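# Lift three sand cores from mould onto plywood boards

## Task

Remove three sand cores from the mould (the elongated core with the rounded nose, plus the two upright bladed cores standing in the mould half on the robot's right, the -y side), set all three down on the plywood boards next to the mould and release them, while the remaining two cores stay upright in the mould.

## Robot and tools

ROBOT AND FRAMES
Two 6-joint arms, left_arm and right_arm, each ending in a two-finger parallel gripper. Scene frame: origin at table-top height, halfway between the nominal bases; +x points forward over the table, +y toward left_arm, +z up. Arm names do not match image left/right. The robot's right is the -y side. Calibrated bases in the scene frame: left_arm at (+0.031, +0.345, 0) m, quat_wxyz (+1.000, 0, 0, +0.008); right_arm at (+0.030, -0.335, 0) m, quat_wxyz (+1.000, 0, 0, -0.014). Reported hand positions, orientations and wrist-camera poses are in each arm's own base frame, and can be wrong by a few cm, more when stretched out. Gripper fingers point along its +z and close along its y; end_effector_position sits between the pads, roughly 1 cm short of the tips. A camera stand is behind the arms.

JOINTS
Order for every row and every per-joint list: waist, shoulder, elbow, wrist pitch, wrist yaw, wrist roll. Nominal ranges (rad): waist -2.618 to 3.054, shoulder 0.000 to 3.142, elbow 0.000 to 3.142, wrist pitch -1.571 to 1.571, wrist yaw -1.571 to 1.571, wrist roll -2.094 to 2.094. True ends may differ by up to 0.059 rad. Joint speed is capped; each step a target may lead the measured angle by at most 0.339 rad (first three joints) or 2.2 rad (wrist joints), and targets that would put a gripper over 200 mm from where it is get scaled back.

THE ROW (used by execute_actions and move)
Always 14 numbers, each in [-1, 1], even if one arm stays still: left_arm's six joint values then its opening, then right_arm's six joint values then its opening. Joint values are offsets, not poses: they count from the Joint targets shown in the latest result (as they stood when the action or move began), not from the previous row, so repeating an offset in a new action moves further. Scale: 1.0 equals 2.224 rad for waist, shoulder, elbow and 8.485 rad for the three wrist joints (e.g. 0.1 rad of shoulder is about 0.045). Zero offsets re-command the current targets. Opening is absolute: +1 fully open, -1 shut; between these the fingers go to where grip_measured would read that value. To leave a gripper unchanged, resend its current command, since 0 means half-open.

TOOLS
execute_actions(actions, cameras): actions is a list of actions; each action is a table of up to 15 rows, one per 1/30 s step, and a short table repeats its final row to fill 15 steps. An action asking any joint more than 0.059 rad beyond its range (counted from the start targets) is rejected for both arms; a malformed action or a failing first action rejects the call. An empty list returns state plus images. cameras: names, ["all"], or [] for none.
move(target, speed, blend, opening_speed, grip_force, blocking, cameras): target is one row or up to 15 rows, all offsets from the same starting Joint targets, sharing a 10 s budget. speed in rad/s for the joint with most travel, 0.01 to 12.57, default 0.5, one value or one per target. blend in rad rounds corners at intermediate targets (0 = stop there). opening_speed: how fast the commanded opening changes, per second on the -1..+1 scale, at least 0.2. grip_force: newtons per finger pad, 10 to 50, one value or one per arm; it persists, and lower values close slowly. blocking=false returns after about 0.5 s while motion continues. Paths avoid nothing, including the other arm. The result adds a move: line (done, off_target, moving, held, fault; limits=held if steps were withheld).
wait(seconds 0 to 10, cameras): lets time pass holding commands; a running move continues.
stop(cameras): brakes a running move.
zoom_image(camera, region): camera is cam_left_wrist or cam_right_wrist; region [x0, y0, x1, y1] in pixels, at most 504 by 504.
finished_scene(scene): the current scene's number; ends the scene irreversibly, so call only when all three cores are resting on the boards, released.

RESULTS
Joint positions (rad, then pad gap in m, 0.094 open) and Joint velocities per arm; Joint targets (the base for next offsets); Tool commands; grip_measured (opening scale; reads a bit wide when empty, slightly narrow on a firmly held part); grip_effort_nm (motor effort, negative closing, not pad force); joint torques in N m (weight included, first three wrap at ±28). Lines to notice: joint sent to its limit, joint command not followed (clearance check altered targets), MOTOR HOT (75 °C) and OVER-TEMPERATURE FAULT (arm folds and idles). Images: cam_left_wrist 896x504, fx about 434; cam_right_wrist 896x504, fx about 443.

CAUTIONS
Sand cores can crumble: close with opening_speed and a reduced grip_force. Release only a still part, by commanding an opening well above grip_measured. Avoid dropping cores, fast contact, pressing hard on the mould or table, and any contact between the arms or one gripper closing on the other's fingers. Wrist-camera cables touching things count as the hand touching. Anything ending off the table fails the task. Do not knock over the two cores that must remain. Loose objects may occasionally get nudged. Long holds, stretched poses or pushing against obstacles heat motors; to end a push, command targets back past the measured positions.

Each tool is called after "Call:" as name(argument=value, ...), one argument or row to a line, values as JSON.

## Session

Call:
execute_actions(
  actions=[],
)

Scene clock: 0.00 s.
left_arm: end_effector_position=(+0.3628, -0.0246, +0.2019) grip_measured=+1.000 grip_effort_nm=n/a end_effector_quat_wxyz=(+0.567, -0.059, +0.819, -0.064) | right_arm: end_effector_position=(+0.3464, +0.0128, +0.2780) grip_measured=+1.000 grip_effort_nm=n/a end_effector_quat_wxyz=(+0.512, -0.227, +0.829, +0.002)
Joint positions: left_arm=[-0.096 1.023 0.565 0.102 -0.051 -0.204 0.094] | right_arm=[-0.157 1.051 1.019 -0.506 -0.374 -0.477 0.094]
Joint velocities: within noise
Joint torques (N m): no reading
Heat: left arm: 34 °C; right arm: 36 °C.
Joint targets: left_arm=[-0.096 1.015 0.574 0.108 -0.052 -0.203] | right_arm=[-0.157 1.043 1.031 -0.504 -0.378 -0.476]
Tool commands: left_gripper/opening=+1.0 right_gripper/opening=+1.0

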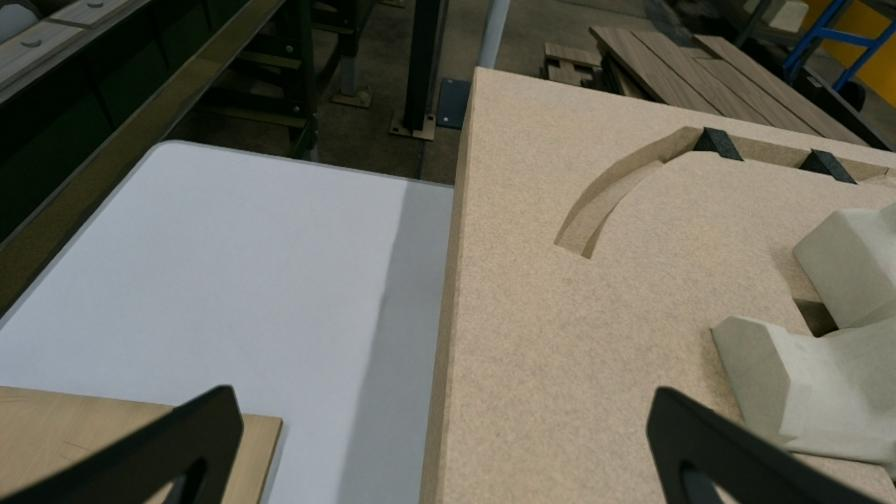

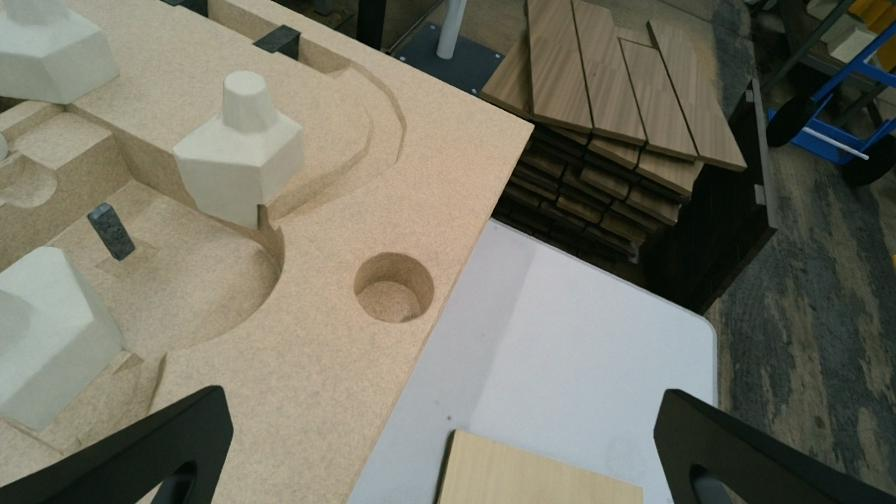

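Call:
move(
  target=[-0.0899,0.2496,0.6277,-0.1895,0.0061,0.0239,1,0.2055,0.237,0.4222,-0.1174,0.04455,0.0561,1],
  speed=0.6,
  cameras=["all"],
)

Scene clock: 28.13 s.
left_arm: end_effector_position=(+0.3204, -0.0924, +0.3075) grip_measured=+1.000 grip_effort_nm=0.03 end_effector_quat_wxyz=(+0.230, +0.136, +0.963, -0.030) | right_arm: end_effector_position=(+0.3200, +0.0995, +0.3057) grip_measured=+1.000 grip_effort_nm=0.03 end_effector_quat_wxyz=(+0.228, -0.148, +0.962, +0.036)
Joint positions: left_arm=[-0.288 1.558 1.948 -1.492 -0.008 -0.006 0.094] | right_arm=[0.295 1.561 1.943 -1.486 -0.006 -0.008 0.094]
Joint torques (N m): left_arm=[-0.59 -4.07 6.12 1.25 0.12 0] | right_arm=[0.39 -4.26 6.98 0.72 0.05 0.06]
Heat: left arm: 36 °C; right arm: 38 °C.
Joint targets: left_arm=[-0.296 1.571 1.970 -1.500 0.000 0.000] | right_arm=[0.300 1.570 1.970 -1.501 0.000 0.000]
move: done

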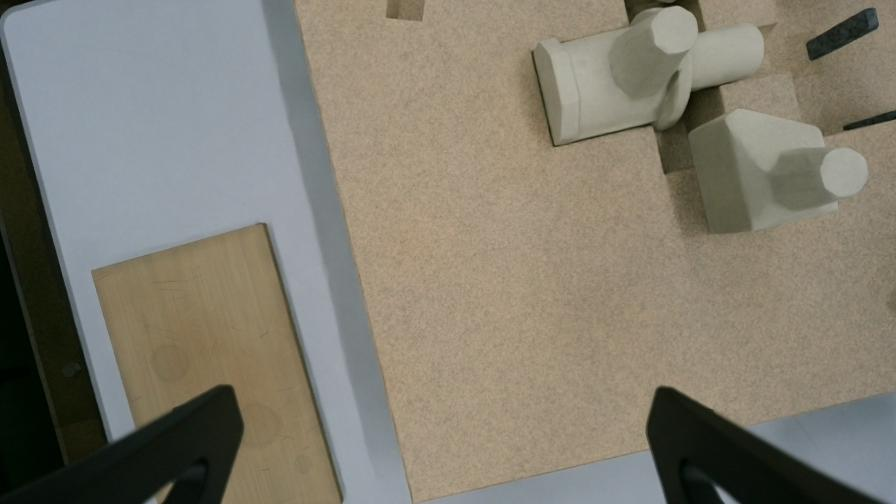

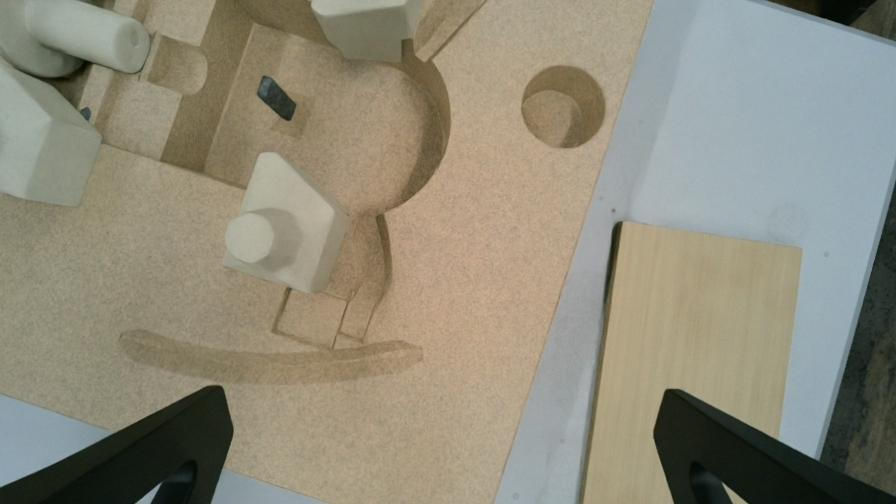

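Call:
zoom_image(
  camera="cam_left_wrist",
  region=[500, 0, 896, 260],
)

Call:
zoom_image(
  camera="cam_right_wrist",
  region=[0, 0, 500, 360],
)

Scaled by 1.273.

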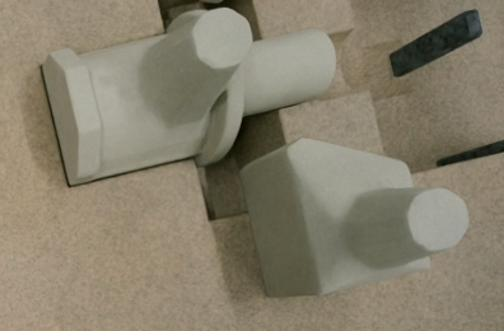

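Scaled by 1.008.

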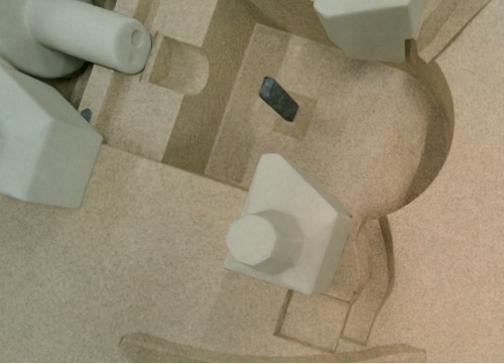

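Call:
move(
  target=[0,-0.0682,-0.2369,0.0442,0,0,1,0,0,0,0,0,0,1],
  speed=0.6,
  cameras=["all"],
)

Scene clock: 74.67 s.
left_arm: end_effector_position=(+0.3242, -0.0935, +0.2130) grip_measured=+1.000 grip_effort_nm=0.03 end_effector_quat_wxyz=(+0.212, +0.137, +0.967, -0.028) | right_arm: end_effector_position=(+0.3199, +0.0994, +0.3057) grip_measured=+1.000 grip_effort_nm=0.03 end_effector_quat_wxyz=(+0.228, -0.148, +0.962, +0.036)
Joint positions: left_arm=[-0.288 1.449 1.449 -1.14 -0.008 -0.006 0.094] | right_arm=[0.295 1.561 1.943 -1.486 -0.006 -0.008 0.094]
Joint torques (N m): left_arm=[-0.53 -7.06 4.66 1.41 0.11 0] | right_arm=[0.42 -4.26 6.98 0.7 0.05 0.05]
Heat: left arm: 37 °C; right arm: 37 °C.
Joint targets: left_arm=[-0.296 1.419 1.443 -1.125 0.000 0.000] | right_arm=[0.300 1.570 1.970 -1.501 0.000 0.000]
move: done

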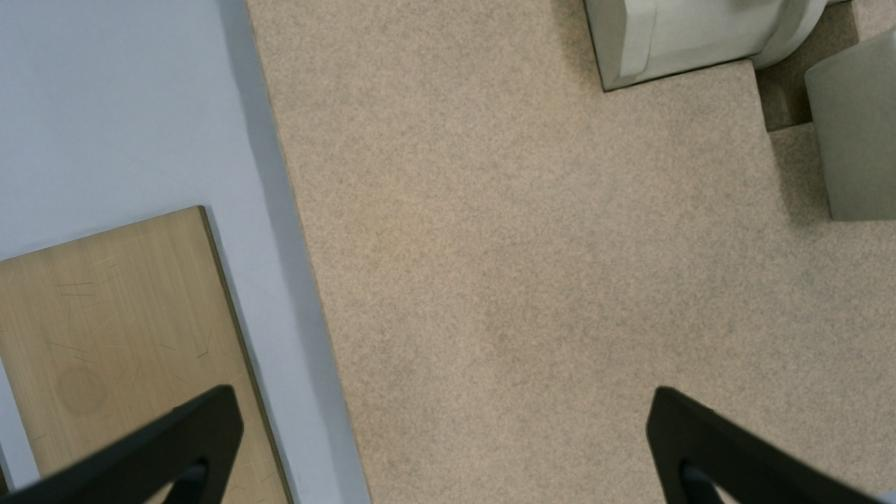

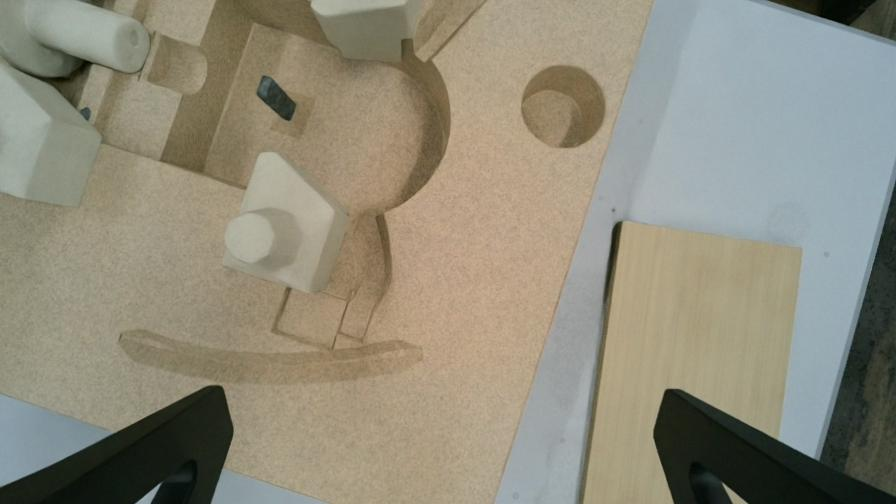

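Call:
move(
  target=[-0.1142,0.2565,0.4103,-0.0404,0,0,1,0.054,0.1886,0.1733,0.0039,0,0,1],
  speed=0.6,
  cameras=["all"],
)

Scene clock: 106.83 s.
left_arm: end_effector_position=(+0.3811, -0.2292, +0.2811) grip_measured=+1.000 grip_effort_nm=0.03 end_effector_quat_wxyz=(+0.225, +0.259, +0.937, -0.061) | right_arm: end_effector_position=(+0.4023, +0.1796, +0.2737) grip_measured=+1.000 grip_effort_nm=0.03 end_effector_quat_wxyz=(+0.211, -0.206, +0.954, +0.046)
Joint positions: left_arm=[-0.546 1.972 2.332 -1.46 -0.006 -0.006 0.094] | right_arm=[0.416 1.98 2.328 -1.483 -0.005 -0.008 0.094]
Joint velocities: left_arm=[-0.002 -0.007 0.002 -0.007 0.168 -0.066 0] | right_arm=[within noise]
Joint torques (N m): left_arm=[-0.16 -7.17 6.28 1.24 0.11 0.03] | right_arm=[0.35 -7.62 7.04 0.93 0.03 0.04]
Heat: left arm: 36 °C; right arm: 37 °C.
Joint targets: left_arm=[-0.550 1.989 2.356 -1.468 0.000 0.000] | right_arm=[0.420 1.990 2.356 -1.468 0.000 0.000]
move: done

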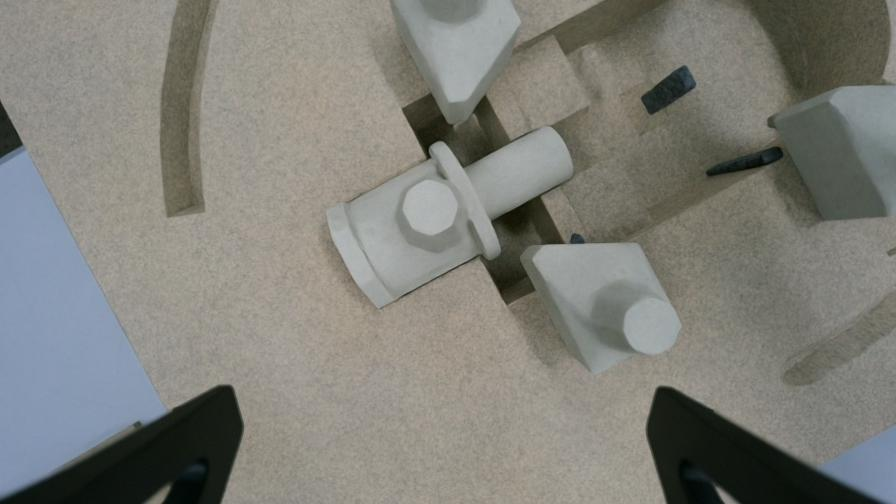

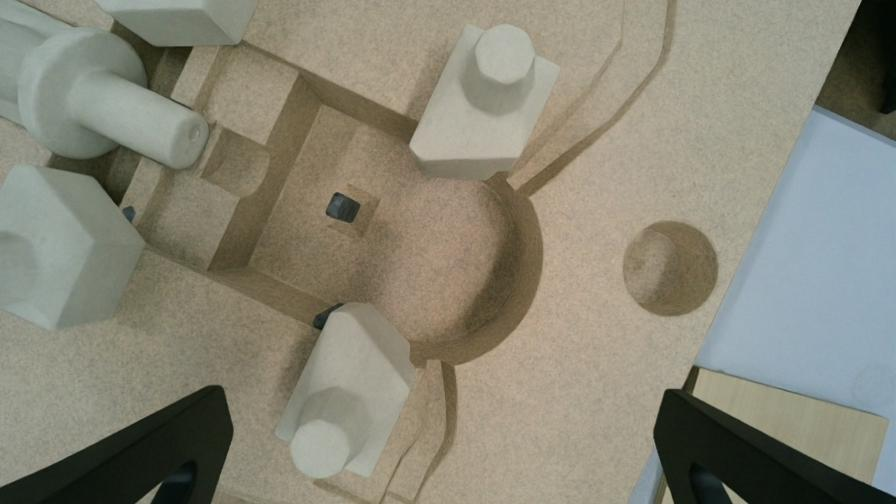

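Call:
zoom_image(
  camera="cam_left_wrist",
  region=[560, 40, 896, 240],
)

Call:
zoom_image(
  camera="cam_right_wrist",
  region=[220, 140, 560, 500],
)

Call:
zoom_image(
  camera="cam_left_wrist",
  region=[310, 0, 700, 390],
)

Call:
zoom_image(
  camera="cam_right_wrist",
  region=[360, 0, 700, 260],
)

Scaled by 1.500.

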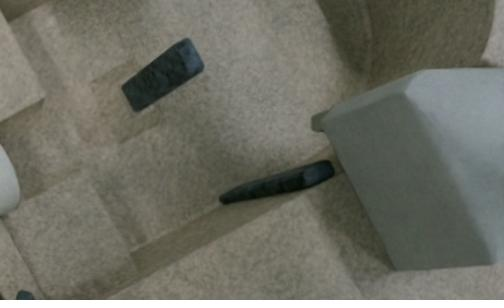

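Scaled by 1.400.

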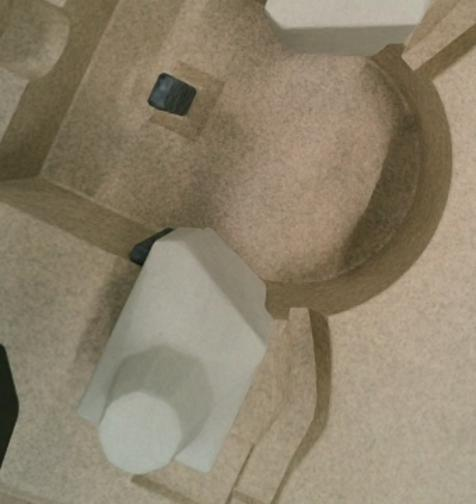

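Scaled by 1.292.

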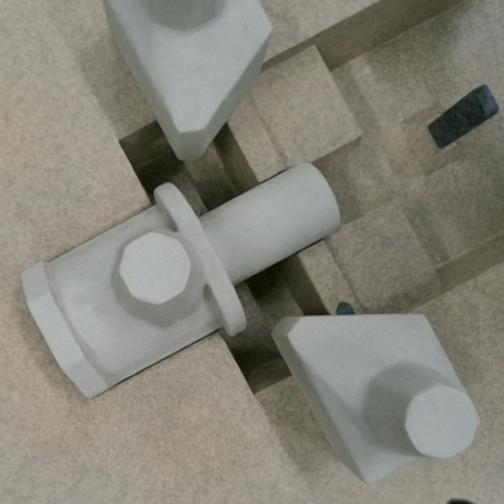

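Scaled by 1.482.

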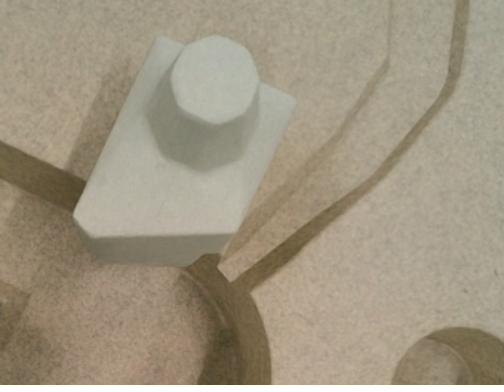

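Call:
move(
  target=[-0.2248,-0.3642,-0.8062,0.222,-0.0177,0,1,-0.2338,-0.1884,-0.1736,-0.0038,0,0,1],
  speed=0.7,
  cameras=["all"],
)

Scene clock: 159.23 s.
left_arm: end_effector_position=(+0.2245, -0.3319, +0.2070) grip_measured=+1.000 grip_effort_nm=0.03 end_effector_quat_wxyz=(+0.559, +0.352, +0.705, -0.258) | right_arm: end_effector_position=(+0.3428, -0.0314, +0.3061) grip_measured=+1.000 grip_effort_nm=0.03 end_effector_quat_wxyz=(+0.231, +0.043, +0.972, -0.010)
Joint positions: left_arm=[-1.043 1.206 0.569 0.39 -0.144 -0.006 0.094] | right_arm=[-0.096 1.596 1.979 -1.487 -0.003 -0.007 0.094]
Joint torques (N m): left_arm=[-0.46 -5.38 5.01 2.46 -0.07 0] | right_arm=[-0.39 -7.27 4.04 0.71 0.03 0.04]
Heat: left arm: 36 °C; right arm: 36 °C.
Joint targets: left_arm=[-1.050 1.179 0.563 0.416 -0.150 0.000] | right_arm=[-0.100 1.571 1.969 -1.500 0.000 0.000]
move: done

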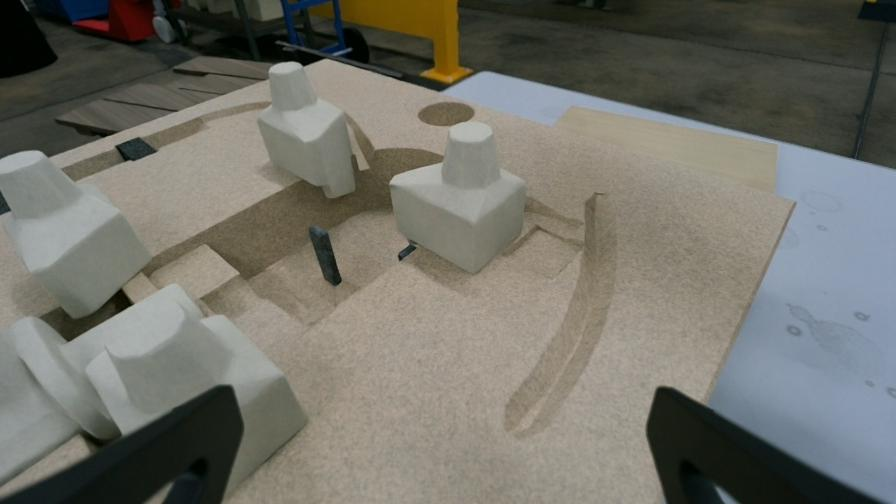

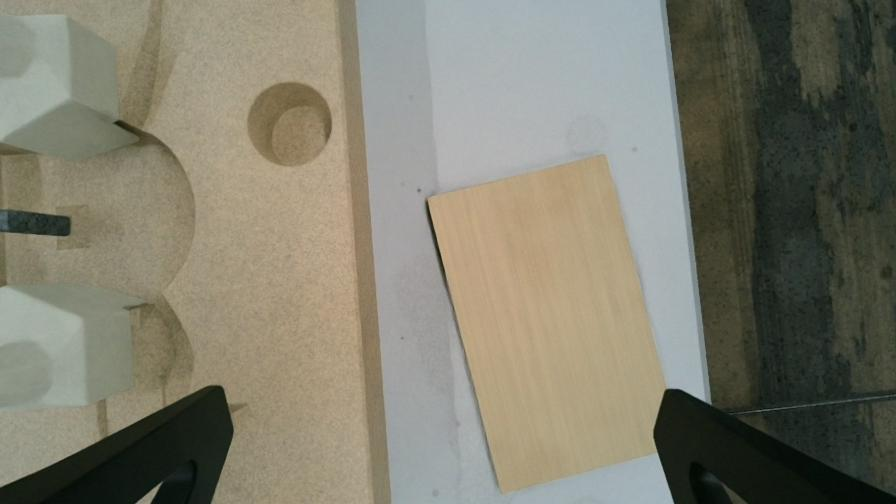

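Call:
zoom_image(
  camera="cam_left_wrist",
  region=[220, 40, 620, 300],
)

Call:
zoom_image(
  camera="cam_left_wrist",
  region=[0, 130, 320, 504],
)

Call:
zoom_image(
  camera="cam_right_wrist",
  region=[0, 0, 240, 420],
)

Scaled by 1.260.

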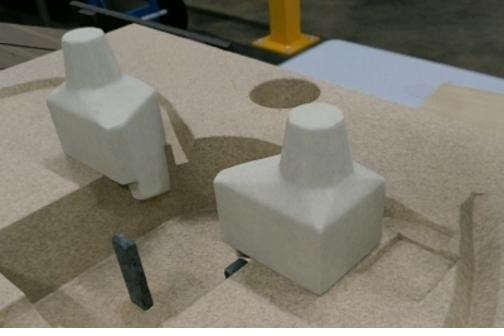

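Scaled by 1.348.

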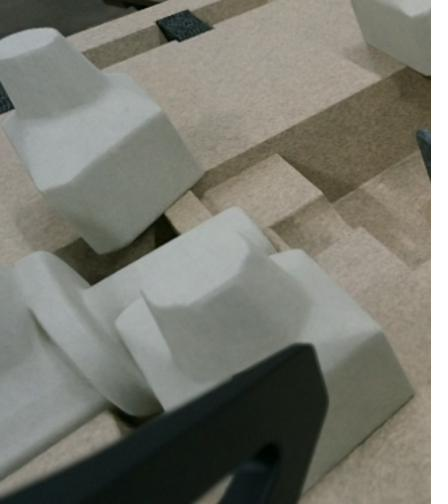

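Scaled by 1.200.

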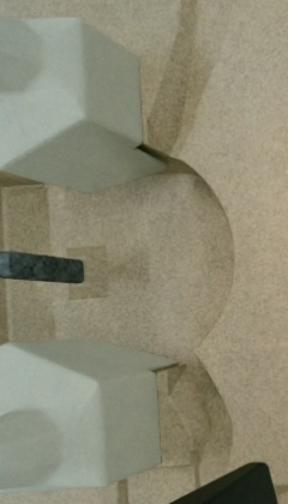

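Call:
move(
  target=[0,0,0,0,0,0,1,0.2954,0.0105,-0.1210,0.0406,0,0,1],
  speed=0.6,
  cameras=["all"],
)

Call:
zoom_image(
  camera="cam_right_wrist",
  region=[250, 200, 650, 504],
)

Scene clock: 213.13 s.
left_arm: end_effector_position=(+0.2245, -0.3319, +0.2072) grip_measured=+1.000 grip_effort_nm=0.03 end_effector_quat_wxyz=(+0.559, +0.351, +0.705, -0.258) | right_arm: end_effector_position=(+0.3255, +0.2053, +0.2507) grip_measured=+1.000 grip_effort_nm=0.03 end_effector_quat_wxyz=(+0.241, -0.270, +0.929, +0.070)
Joint positions: left_arm=[-1.043 1.206 0.569 0.391 -0.144 -0.006 0.094] | right_arm=[0.559 1.595 1.708 -1.175 -0.003 -0.007 0.094]
Joint torques (N m): left_arm=[-0.47 -5.37 5.01 2.49 -0.06 0] | right_arm=[-0.13 -6.04 4.97 1.08 0.02 0.02]
Heat: left arm: 42 °C; right arm: 36 °C.
Joint targets: left_arm=[-1.050 1.179 0.563 0.416 -0.150 0.000] | right_arm=[0.557 1.594 1.700 -1.155 0.000 0.000]
move: done

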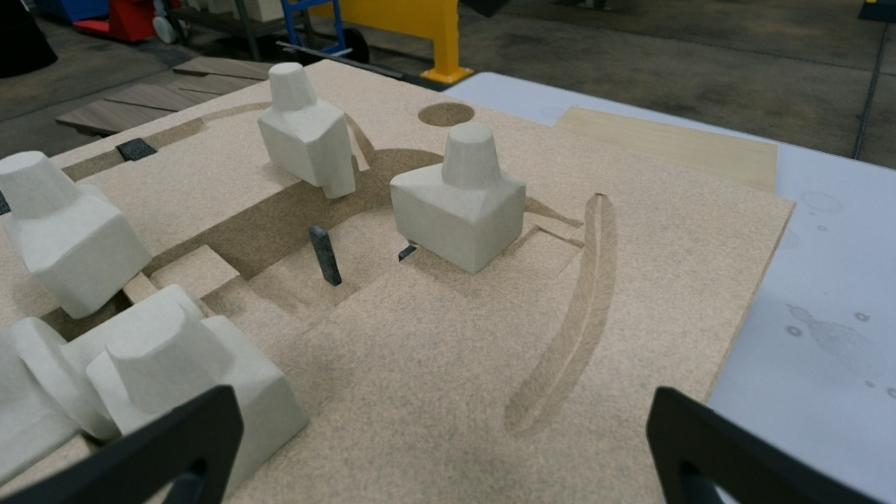

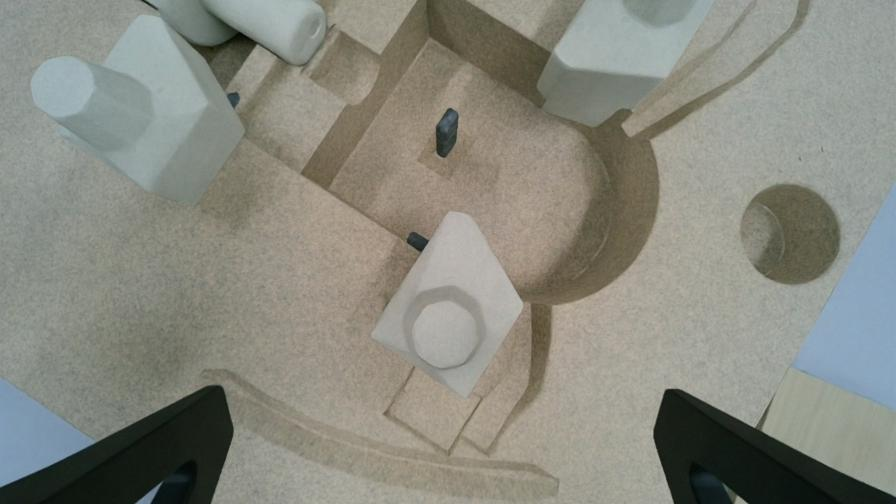

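Scaled by 1.260.

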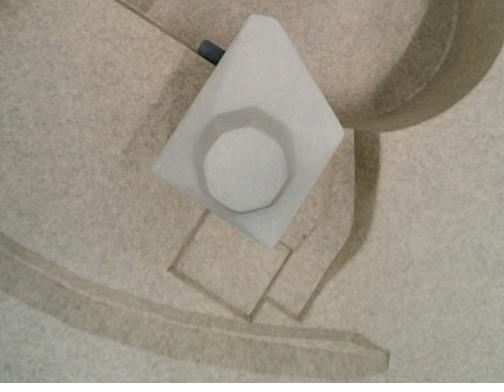

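Call:
zoom_image(
  camera="cam_right_wrist",
  region=[370, 260, 530, 400],
)

Scaled by 3.150.

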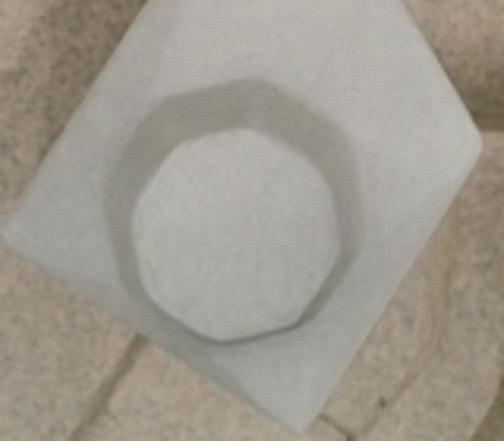

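Call:
move(
  target=[0,0,0,0,0,0,1,-0.0377,-0.0585,-0.1423,0.0202,-0.0161,-0.0284,1],
  speed=0.4,
  cameras=["all"],
)

Scene clock: 237.43 s.
left_arm: end_effector_position=(+0.2245, -0.3319, +0.2073) grip_measured=+1.000 grip_effort_nm=0.03 end_effector_quat_wxyz=(+0.560, +0.351, +0.705, -0.258) | right_arm: end_effector_position=(+0.3092, +0.1874, +0.1927) grip_measured=+1.000 grip_effort_nm=0.03 end_effector_quat_wxyz=(+0.219, -0.352, +0.906, +0.089)
Joint positions: left_arm=[-1.043 1.206 0.569 0.391 -0.144 -0.006 0.094] | right_arm=[0.479 1.496 1.391 -1.005 -0.126 -0.232 0.094]
Joint torques (N m): left_arm=[-0.49 -5.3 5.05 2.47 -0.1 0] | right_arm=[-0.53 -7.99 5.2 1.03 -0.15 -0.13]
Heat: left arm: 43 °C; right arm: 36 °C.
Joint targets: left_arm=[-1.050 1.179 0.563 0.416 -0.150 0.000] | right_arm=[0.473 1.464 1.384 -0.984 -0.137 -0.241]
move: done

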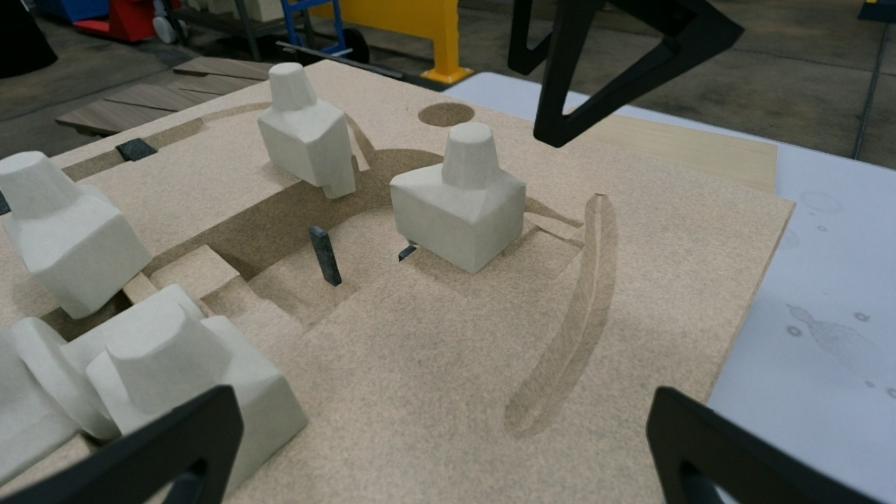

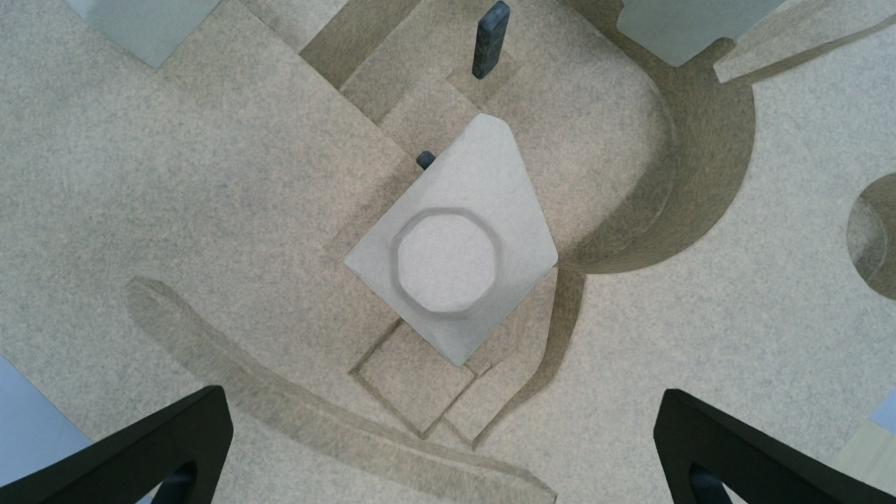

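Call:
move(
  target=[0,0,0,0,0,0,1,0.0171,0.0499,-0.0519,0.0272,0.0004,0.0022,1],
  speed=0.25,
  cameras=["all"],
)

Scene clock: 262.93 s.
left_arm: end_effector_position=(+0.2245, -0.3319, +0.2073) grip_measured=+1.000 grip_effort_nm=0.03 end_effector_quat_wxyz=(+0.560, +0.351, +0.705, -0.258) | right_arm: end_effector_position=(+0.3306, +0.2101, +0.1510) grip_measured=+1.000 grip_effort_nm=0.03 end_effector_quat_wxyz=(+0.237, -0.362, +0.897, +0.095)
Joint positions: left_arm=[-1.043 1.206 0.569 0.391 -0.144 -0.006 0.094] | right_arm=[0.505 1.568 1.275 -0.776 -0.127 -0.229 0.094]
Joint torques (N m): left_arm=[-0.59 -5.35 5 2.48 -0.08 0] | right_arm=[0.53 -5.52 5.38 1.08 -0.13 0.03]
Heat: left arm: 44 °C; right arm: 35 °C.
Joint targets: left_arm=[-1.050 1.179 0.563 0.416 -0.150 0.000] | right_arm=[0.511 1.575 1.268 -0.753 -0.133 -0.222]
move: done

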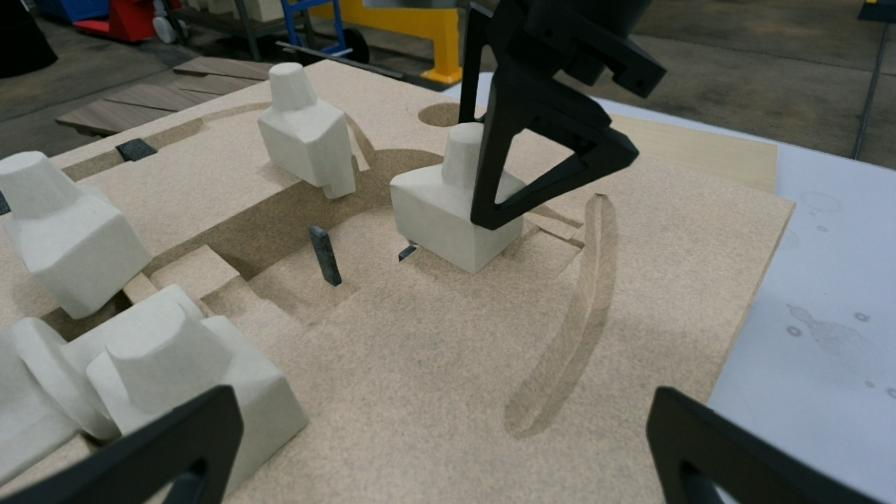

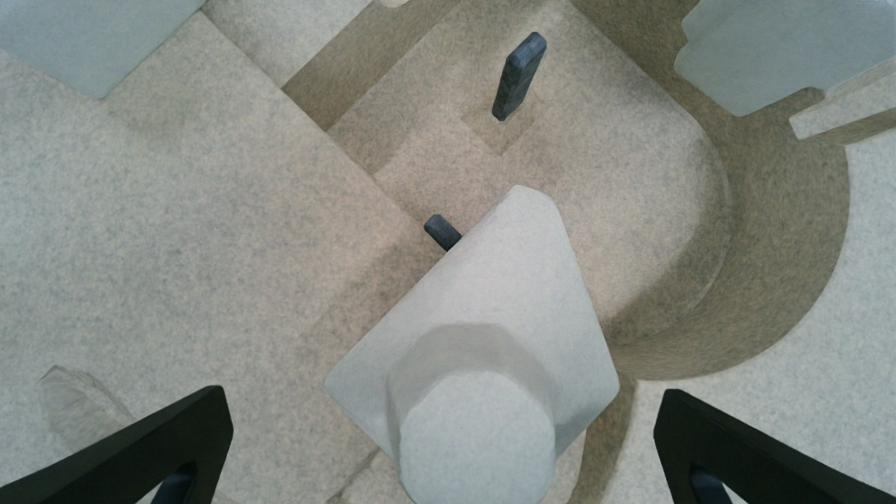

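Call:
move(
  target=[0,0,0,0,0,0,1,-0.0103,0.0076,0.0189,0,0,0.0008,1],
  speed=0.2,
  cameras=["cam_right_wrist"],
)

Scene clock: 273.10 s.
left_arm: end_effector_position=(+0.2245, -0.3319, +0.2073) grip_measured=+1.000 grip_effort_nm=0.03 end_effector_quat_wxyz=(+0.560, +0.351, +0.705, -0.258) | right_arm: end_effector_position=(+0.3335, +0.2067, +0.1457) grip_measured=+1.000 grip_effort_nm=0.03 end_effector_quat_wxyz=(+0.231, -0.354, +0.901, +0.093)
Joint positions: left_arm=[-1.043 1.206 0.569 0.391 -0.144 -0.006 0.094] | right_arm=[0.494 1.582 1.275 -0.775 -0.127 -0.223 0.094]
Joint torques (N m): left_arm=[-0.43 -5.37 5.04 2.5 -0.08 -0.02] | right_arm=[-0.54 -5.46 8.66 1.07 -0.13 0.04]
Heat: left arm: 45 °C; right arm: 35 °C.
Joint targets: left_arm=[-1.050 1.179 0.563 0.416 -0.150 0.000] | right_arm=[0.488 1.592 1.310 -0.753 -0.133 -0.216]
move: done
Images, in order (width x height): cam_right_wrist 896x504.

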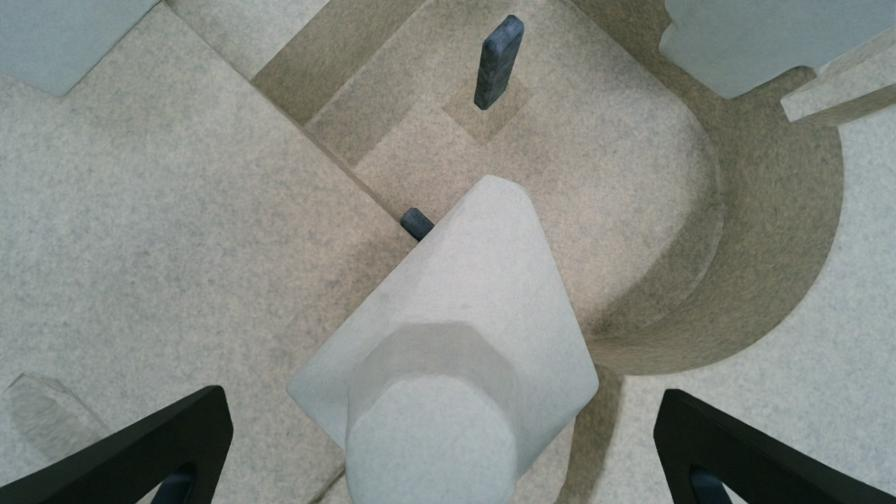

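Call:
move(
  target=[0,0,0,0,0,0,1,0,0,0,0,0,0,-0.8],
  grip_force=[50, 30],
  opening_speed=0.4,
  cameras=["all"],
)

Scene clock: 281.10 s.
left_arm: end_effector_position=(+0.2245, -0.3319, +0.2073) grip_measured=+1.000 grip_effort_nm=0.03 end_effector_quat_wxyz=(+0.560, +0.351, +0.705, -0.258) | right_arm: end_effector_position=(+0.3334, +0.2080, +0.1503) grip_measured=-0.262 grip_effort_nm=-0.62 end_effector_quat_wxyz=(+0.231, -0.354, +0.901, +0.097)
Joint positions: left_arm=[-1.043 1.206 0.569 0.391 -0.144 -0.006 0.094] | right_arm=[0.494 1.582 1.292 -0.79 -0.133 -0.221 0.035]
Joint torques (N m): left_arm=[-0.46 -5.27 5.03 2.47 -0.09 -0.01] | right_arm=[-0.53 -5.44 7.31 1.21 -0.07 0.02]
Heat: left arm: 45 °C; right arm: 37 °C.
Joint targets: left_arm=[-1.050 1.179 0.563 0.416 -0.150 0.000] | right_arm=[0.488 1.592 1.311 -0.753 -0.133 -0.216]
grip_force (N): 50, 30
move: off_target (right_arm); right_arm: the wrist pitch is farthest, 0.037 rad from its target

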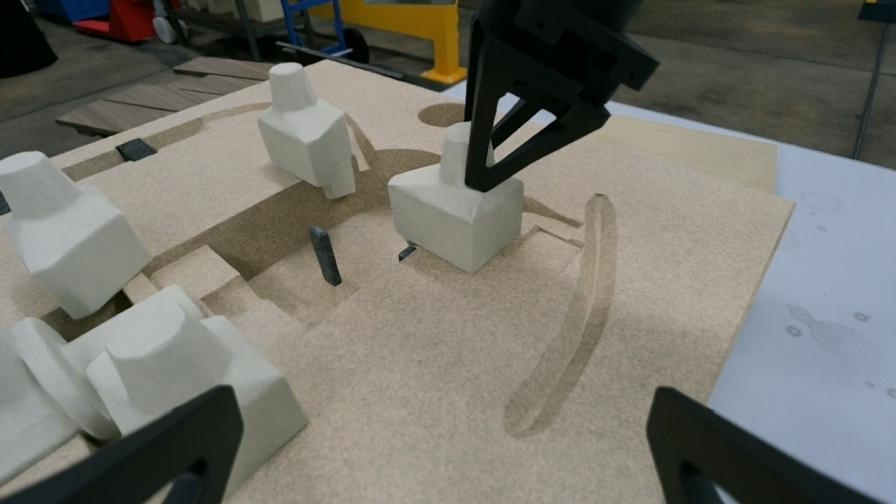

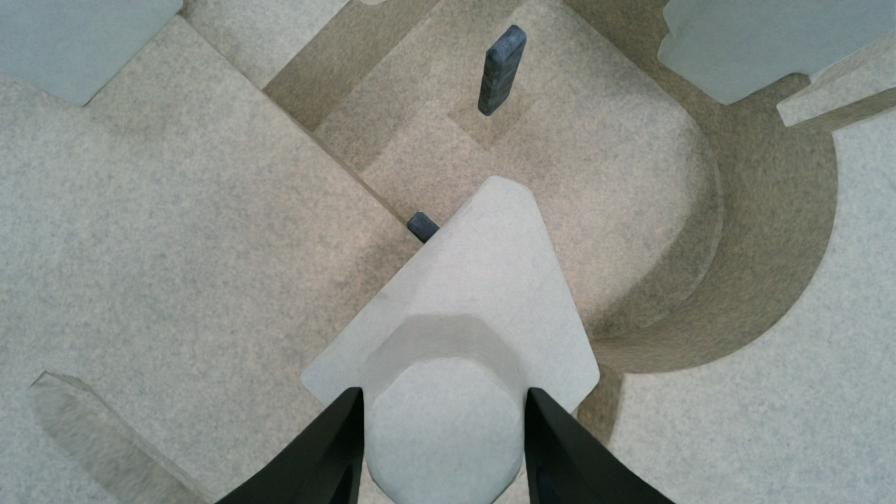

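Call:
move(
  target=[
    [0,0,0,0,0,0,1,0,-0.0063,0.0652,-0.02145,0,0,-0.8],
    [0,0,0,0,0,0,1,0,0.0067,0.1488,-0.0403,0,0,-0.8],
    [0,0,0,0,0,0,1,0,0.0315,0.2496,-0.0601,0,0,-0.8],
  ],
  speed=0.15,
  blend=[0.03,0.03,0],
  cameras=["all"],
)

Scene clock: 295.27 s.
left_arm: end_effector_position=(+0.2245, -0.3319, +0.2073) grip_measured=+1.000 grip_effort_nm=0.03 end_effector_quat_wxyz=(+0.560, +0.351, +0.705, -0.258) | right_arm: end_effector_position=(+0.3255, +0.2022, +0.2533) grip_measured=-0.270 grip_effort_nm=-0.63 end_effector_quat_wxyz=(+0.206, -0.353, +0.908, +0.090)
Joint positions: left_arm=[-1.043 1.206 0.569 0.391 -0.144 -0.006 0.094] | right_arm=[0.494 1.663 1.819 -1.289 -0.126 -0.22 0.034]
Joint torques (N m): left_arm=[-0.44 -5.41 4.96 2.5 -0.07 0.02] | right_arm=[-0.53 -6.38 9.14 1.04 -0.13 0.02]
Heat: left arm: 46 °C; right arm: 38 °C.
Joint targets: left_arm=[-1.050 1.179 0.563 0.416 -0.150 0.000] | right_arm=[0.488 1.662 1.866 -1.263 -0.133 -0.215]
grip_force (N): 50, 30
move: off_target (right_arm); right_arm: the elbow is farthest, 0.047 rad from its target

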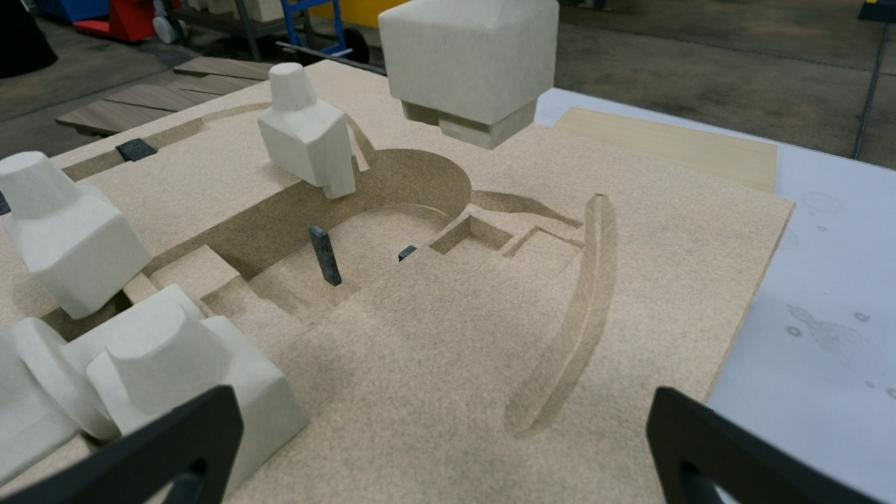

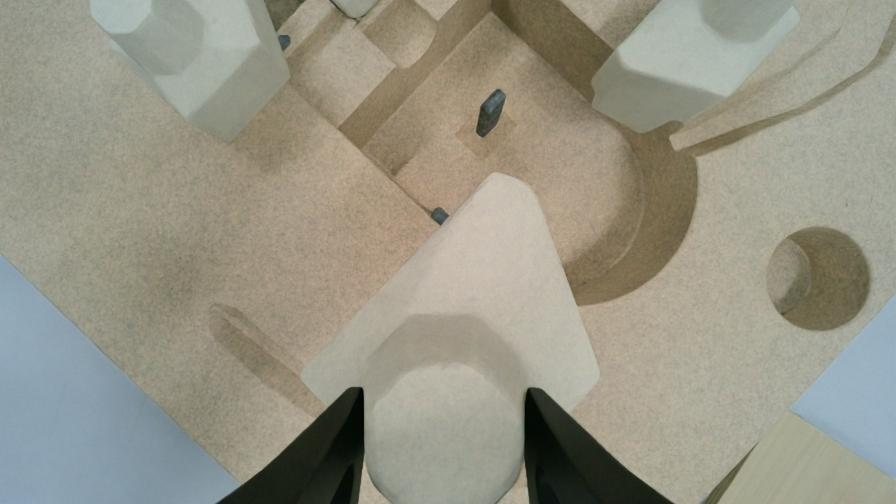

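Call:
zoom_image(
  camera="cam_left_wrist",
  region=[340, 0, 640, 270],
)

Scaled by 1.680.

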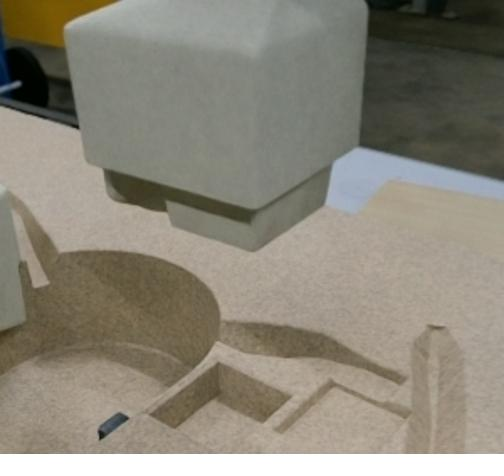

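Call:
move(
  target=[0,0,0,0,0,0,1,-0.4595,-0.2687,-0.3368,0.0235,0,0,-0.8],
  speed=0.4,
  cameras=["all"],
)

Scene clock: 324.23 s.
left_arm: end_effector_position=(+0.2245, -0.3319, +0.2073) grip_measured=+1.000 grip_effort_nm=0.03 end_effector_quat_wxyz=(+0.560, +0.351, +0.705, -0.258) | right_arm: end_effector_position=(+0.2303, -0.1083, +0.1942) grip_measured=-0.270 grip_effort_nm=-0.63 end_effector_quat_wxyz=(+0.234, +0.136, +0.962, -0.029)
Joint positions: left_arm=[-1.043 1.206 0.569 0.391 -0.144 -0.006 0.094] | right_arm=[-0.529 1.093 1.111 -1.127 -0.121 -0.22 0.034]
Joint torques (N m): left_arm=[-0.54 -5.29 5.05 2.49 -0.07 0.01] | right_arm=[-0.5 -4.42 6.05 1.43 -0.18 0.01]
Heat: left arm: 47 °C; right arm: 39 °C.
Joint targets: left_arm=[-1.050 1.179 0.563 0.416 -0.150 0.000] | right_arm=[-0.534 1.064 1.117 -1.064 -0.133 -0.215]
grip_force (N): 50, 30
move: off_target (right_arm); right_arm: the wrist pitch is farthest, 0.063 rad from its target

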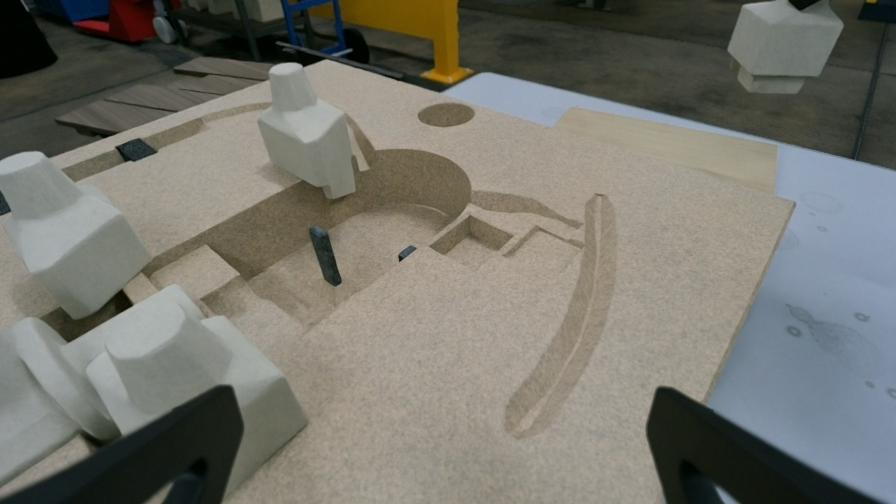

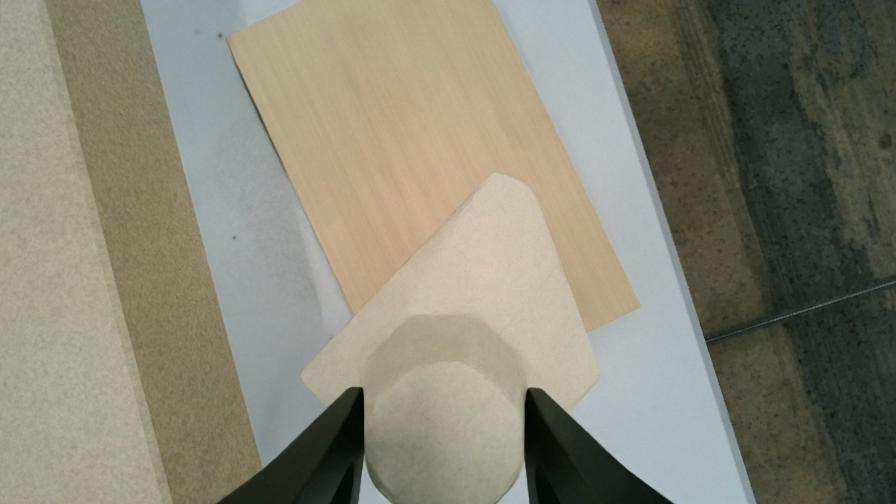

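Call:
move(
  target=[0,0,0,0,0,0,1,0.0106,0.0499,-0.0985,0.0375,0,0,-0.8],
  speed=0.2,
  cameras=["all"],
)

Scene clock: 344.60 s.
left_arm: end_effector_position=(+0.2245, -0.3319, +0.2074) grip_measured=+1.000 grip_effort_nm=0.03 end_effector_quat_wxyz=(+0.560, +0.351, +0.705, -0.258) | right_arm: end_effector_position=(+0.2582, -0.1207, +0.1276) grip_measured=-0.270 grip_effort_nm=-0.63 end_effector_quat_wxyz=(+0.237, +0.130, +0.962, -0.029)
Joint positions: left_arm=[-1.043 1.206 0.569 0.391 -0.144 -0.006 0.094] | right_arm=[-0.517 1.181 0.891 -0.812 -0.121 -0.22 0.034]
Joint torques (N m): left_arm=[-0.42 -5.29 5.03 2.5 -0.08 0] | right_arm=[0.58 -3.38 6.35 1.45 -0.18 0.02]
Heat: left arm: 48 °C; right arm: 38 °C.
Joint targets: left_arm=[-1.050 1.179 0.563 0.416 -0.150 0.000] | right_arm=[-0.510 1.175 0.897 -0.746 -0.133 -0.215]
grip_force (N): 50, 30
move: off_target (right_arm); right_arm: the wrist pitch is farthest, 0.066 rad from its target

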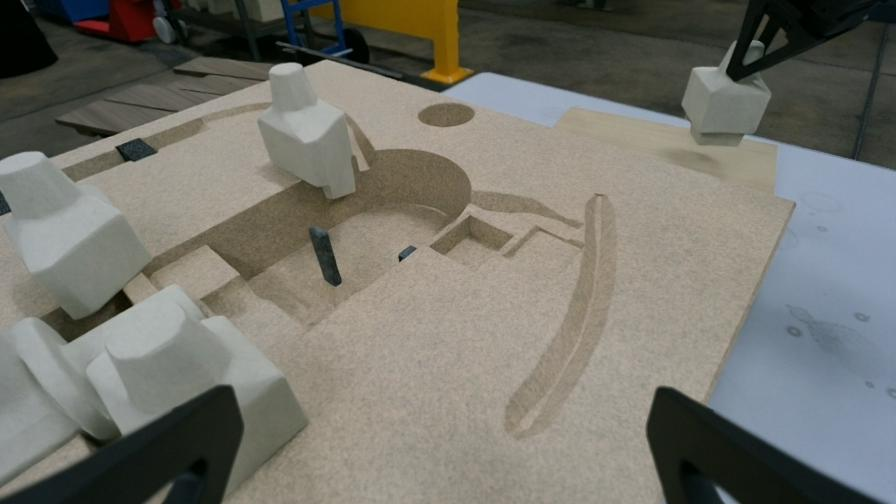

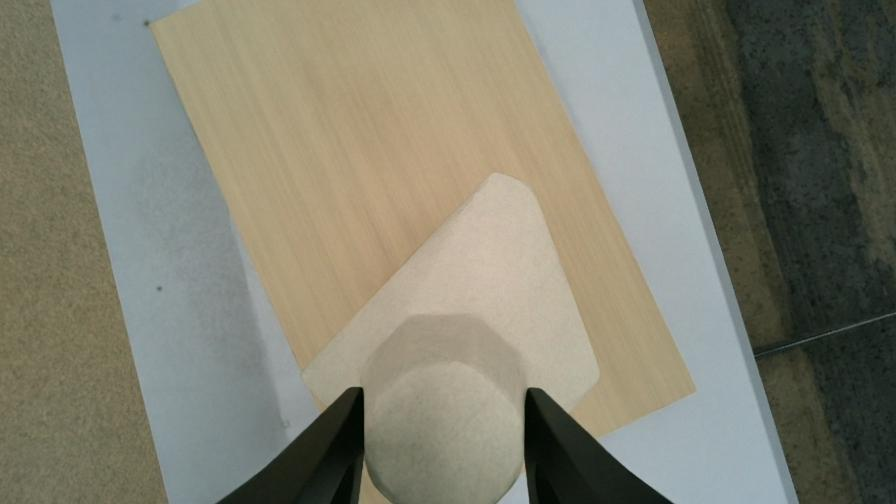

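Call:
zoom_image(
  camera="cam_left_wrist",
  region=[640, 40, 840, 200],
)

Scaled by 2.520.

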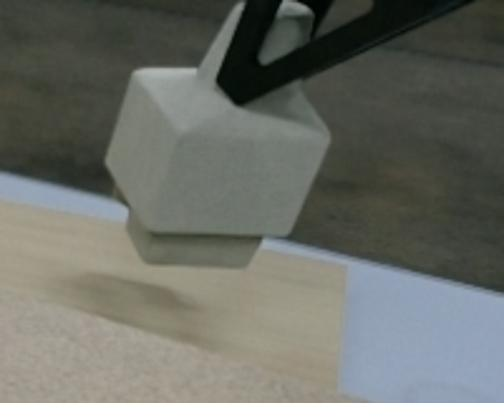

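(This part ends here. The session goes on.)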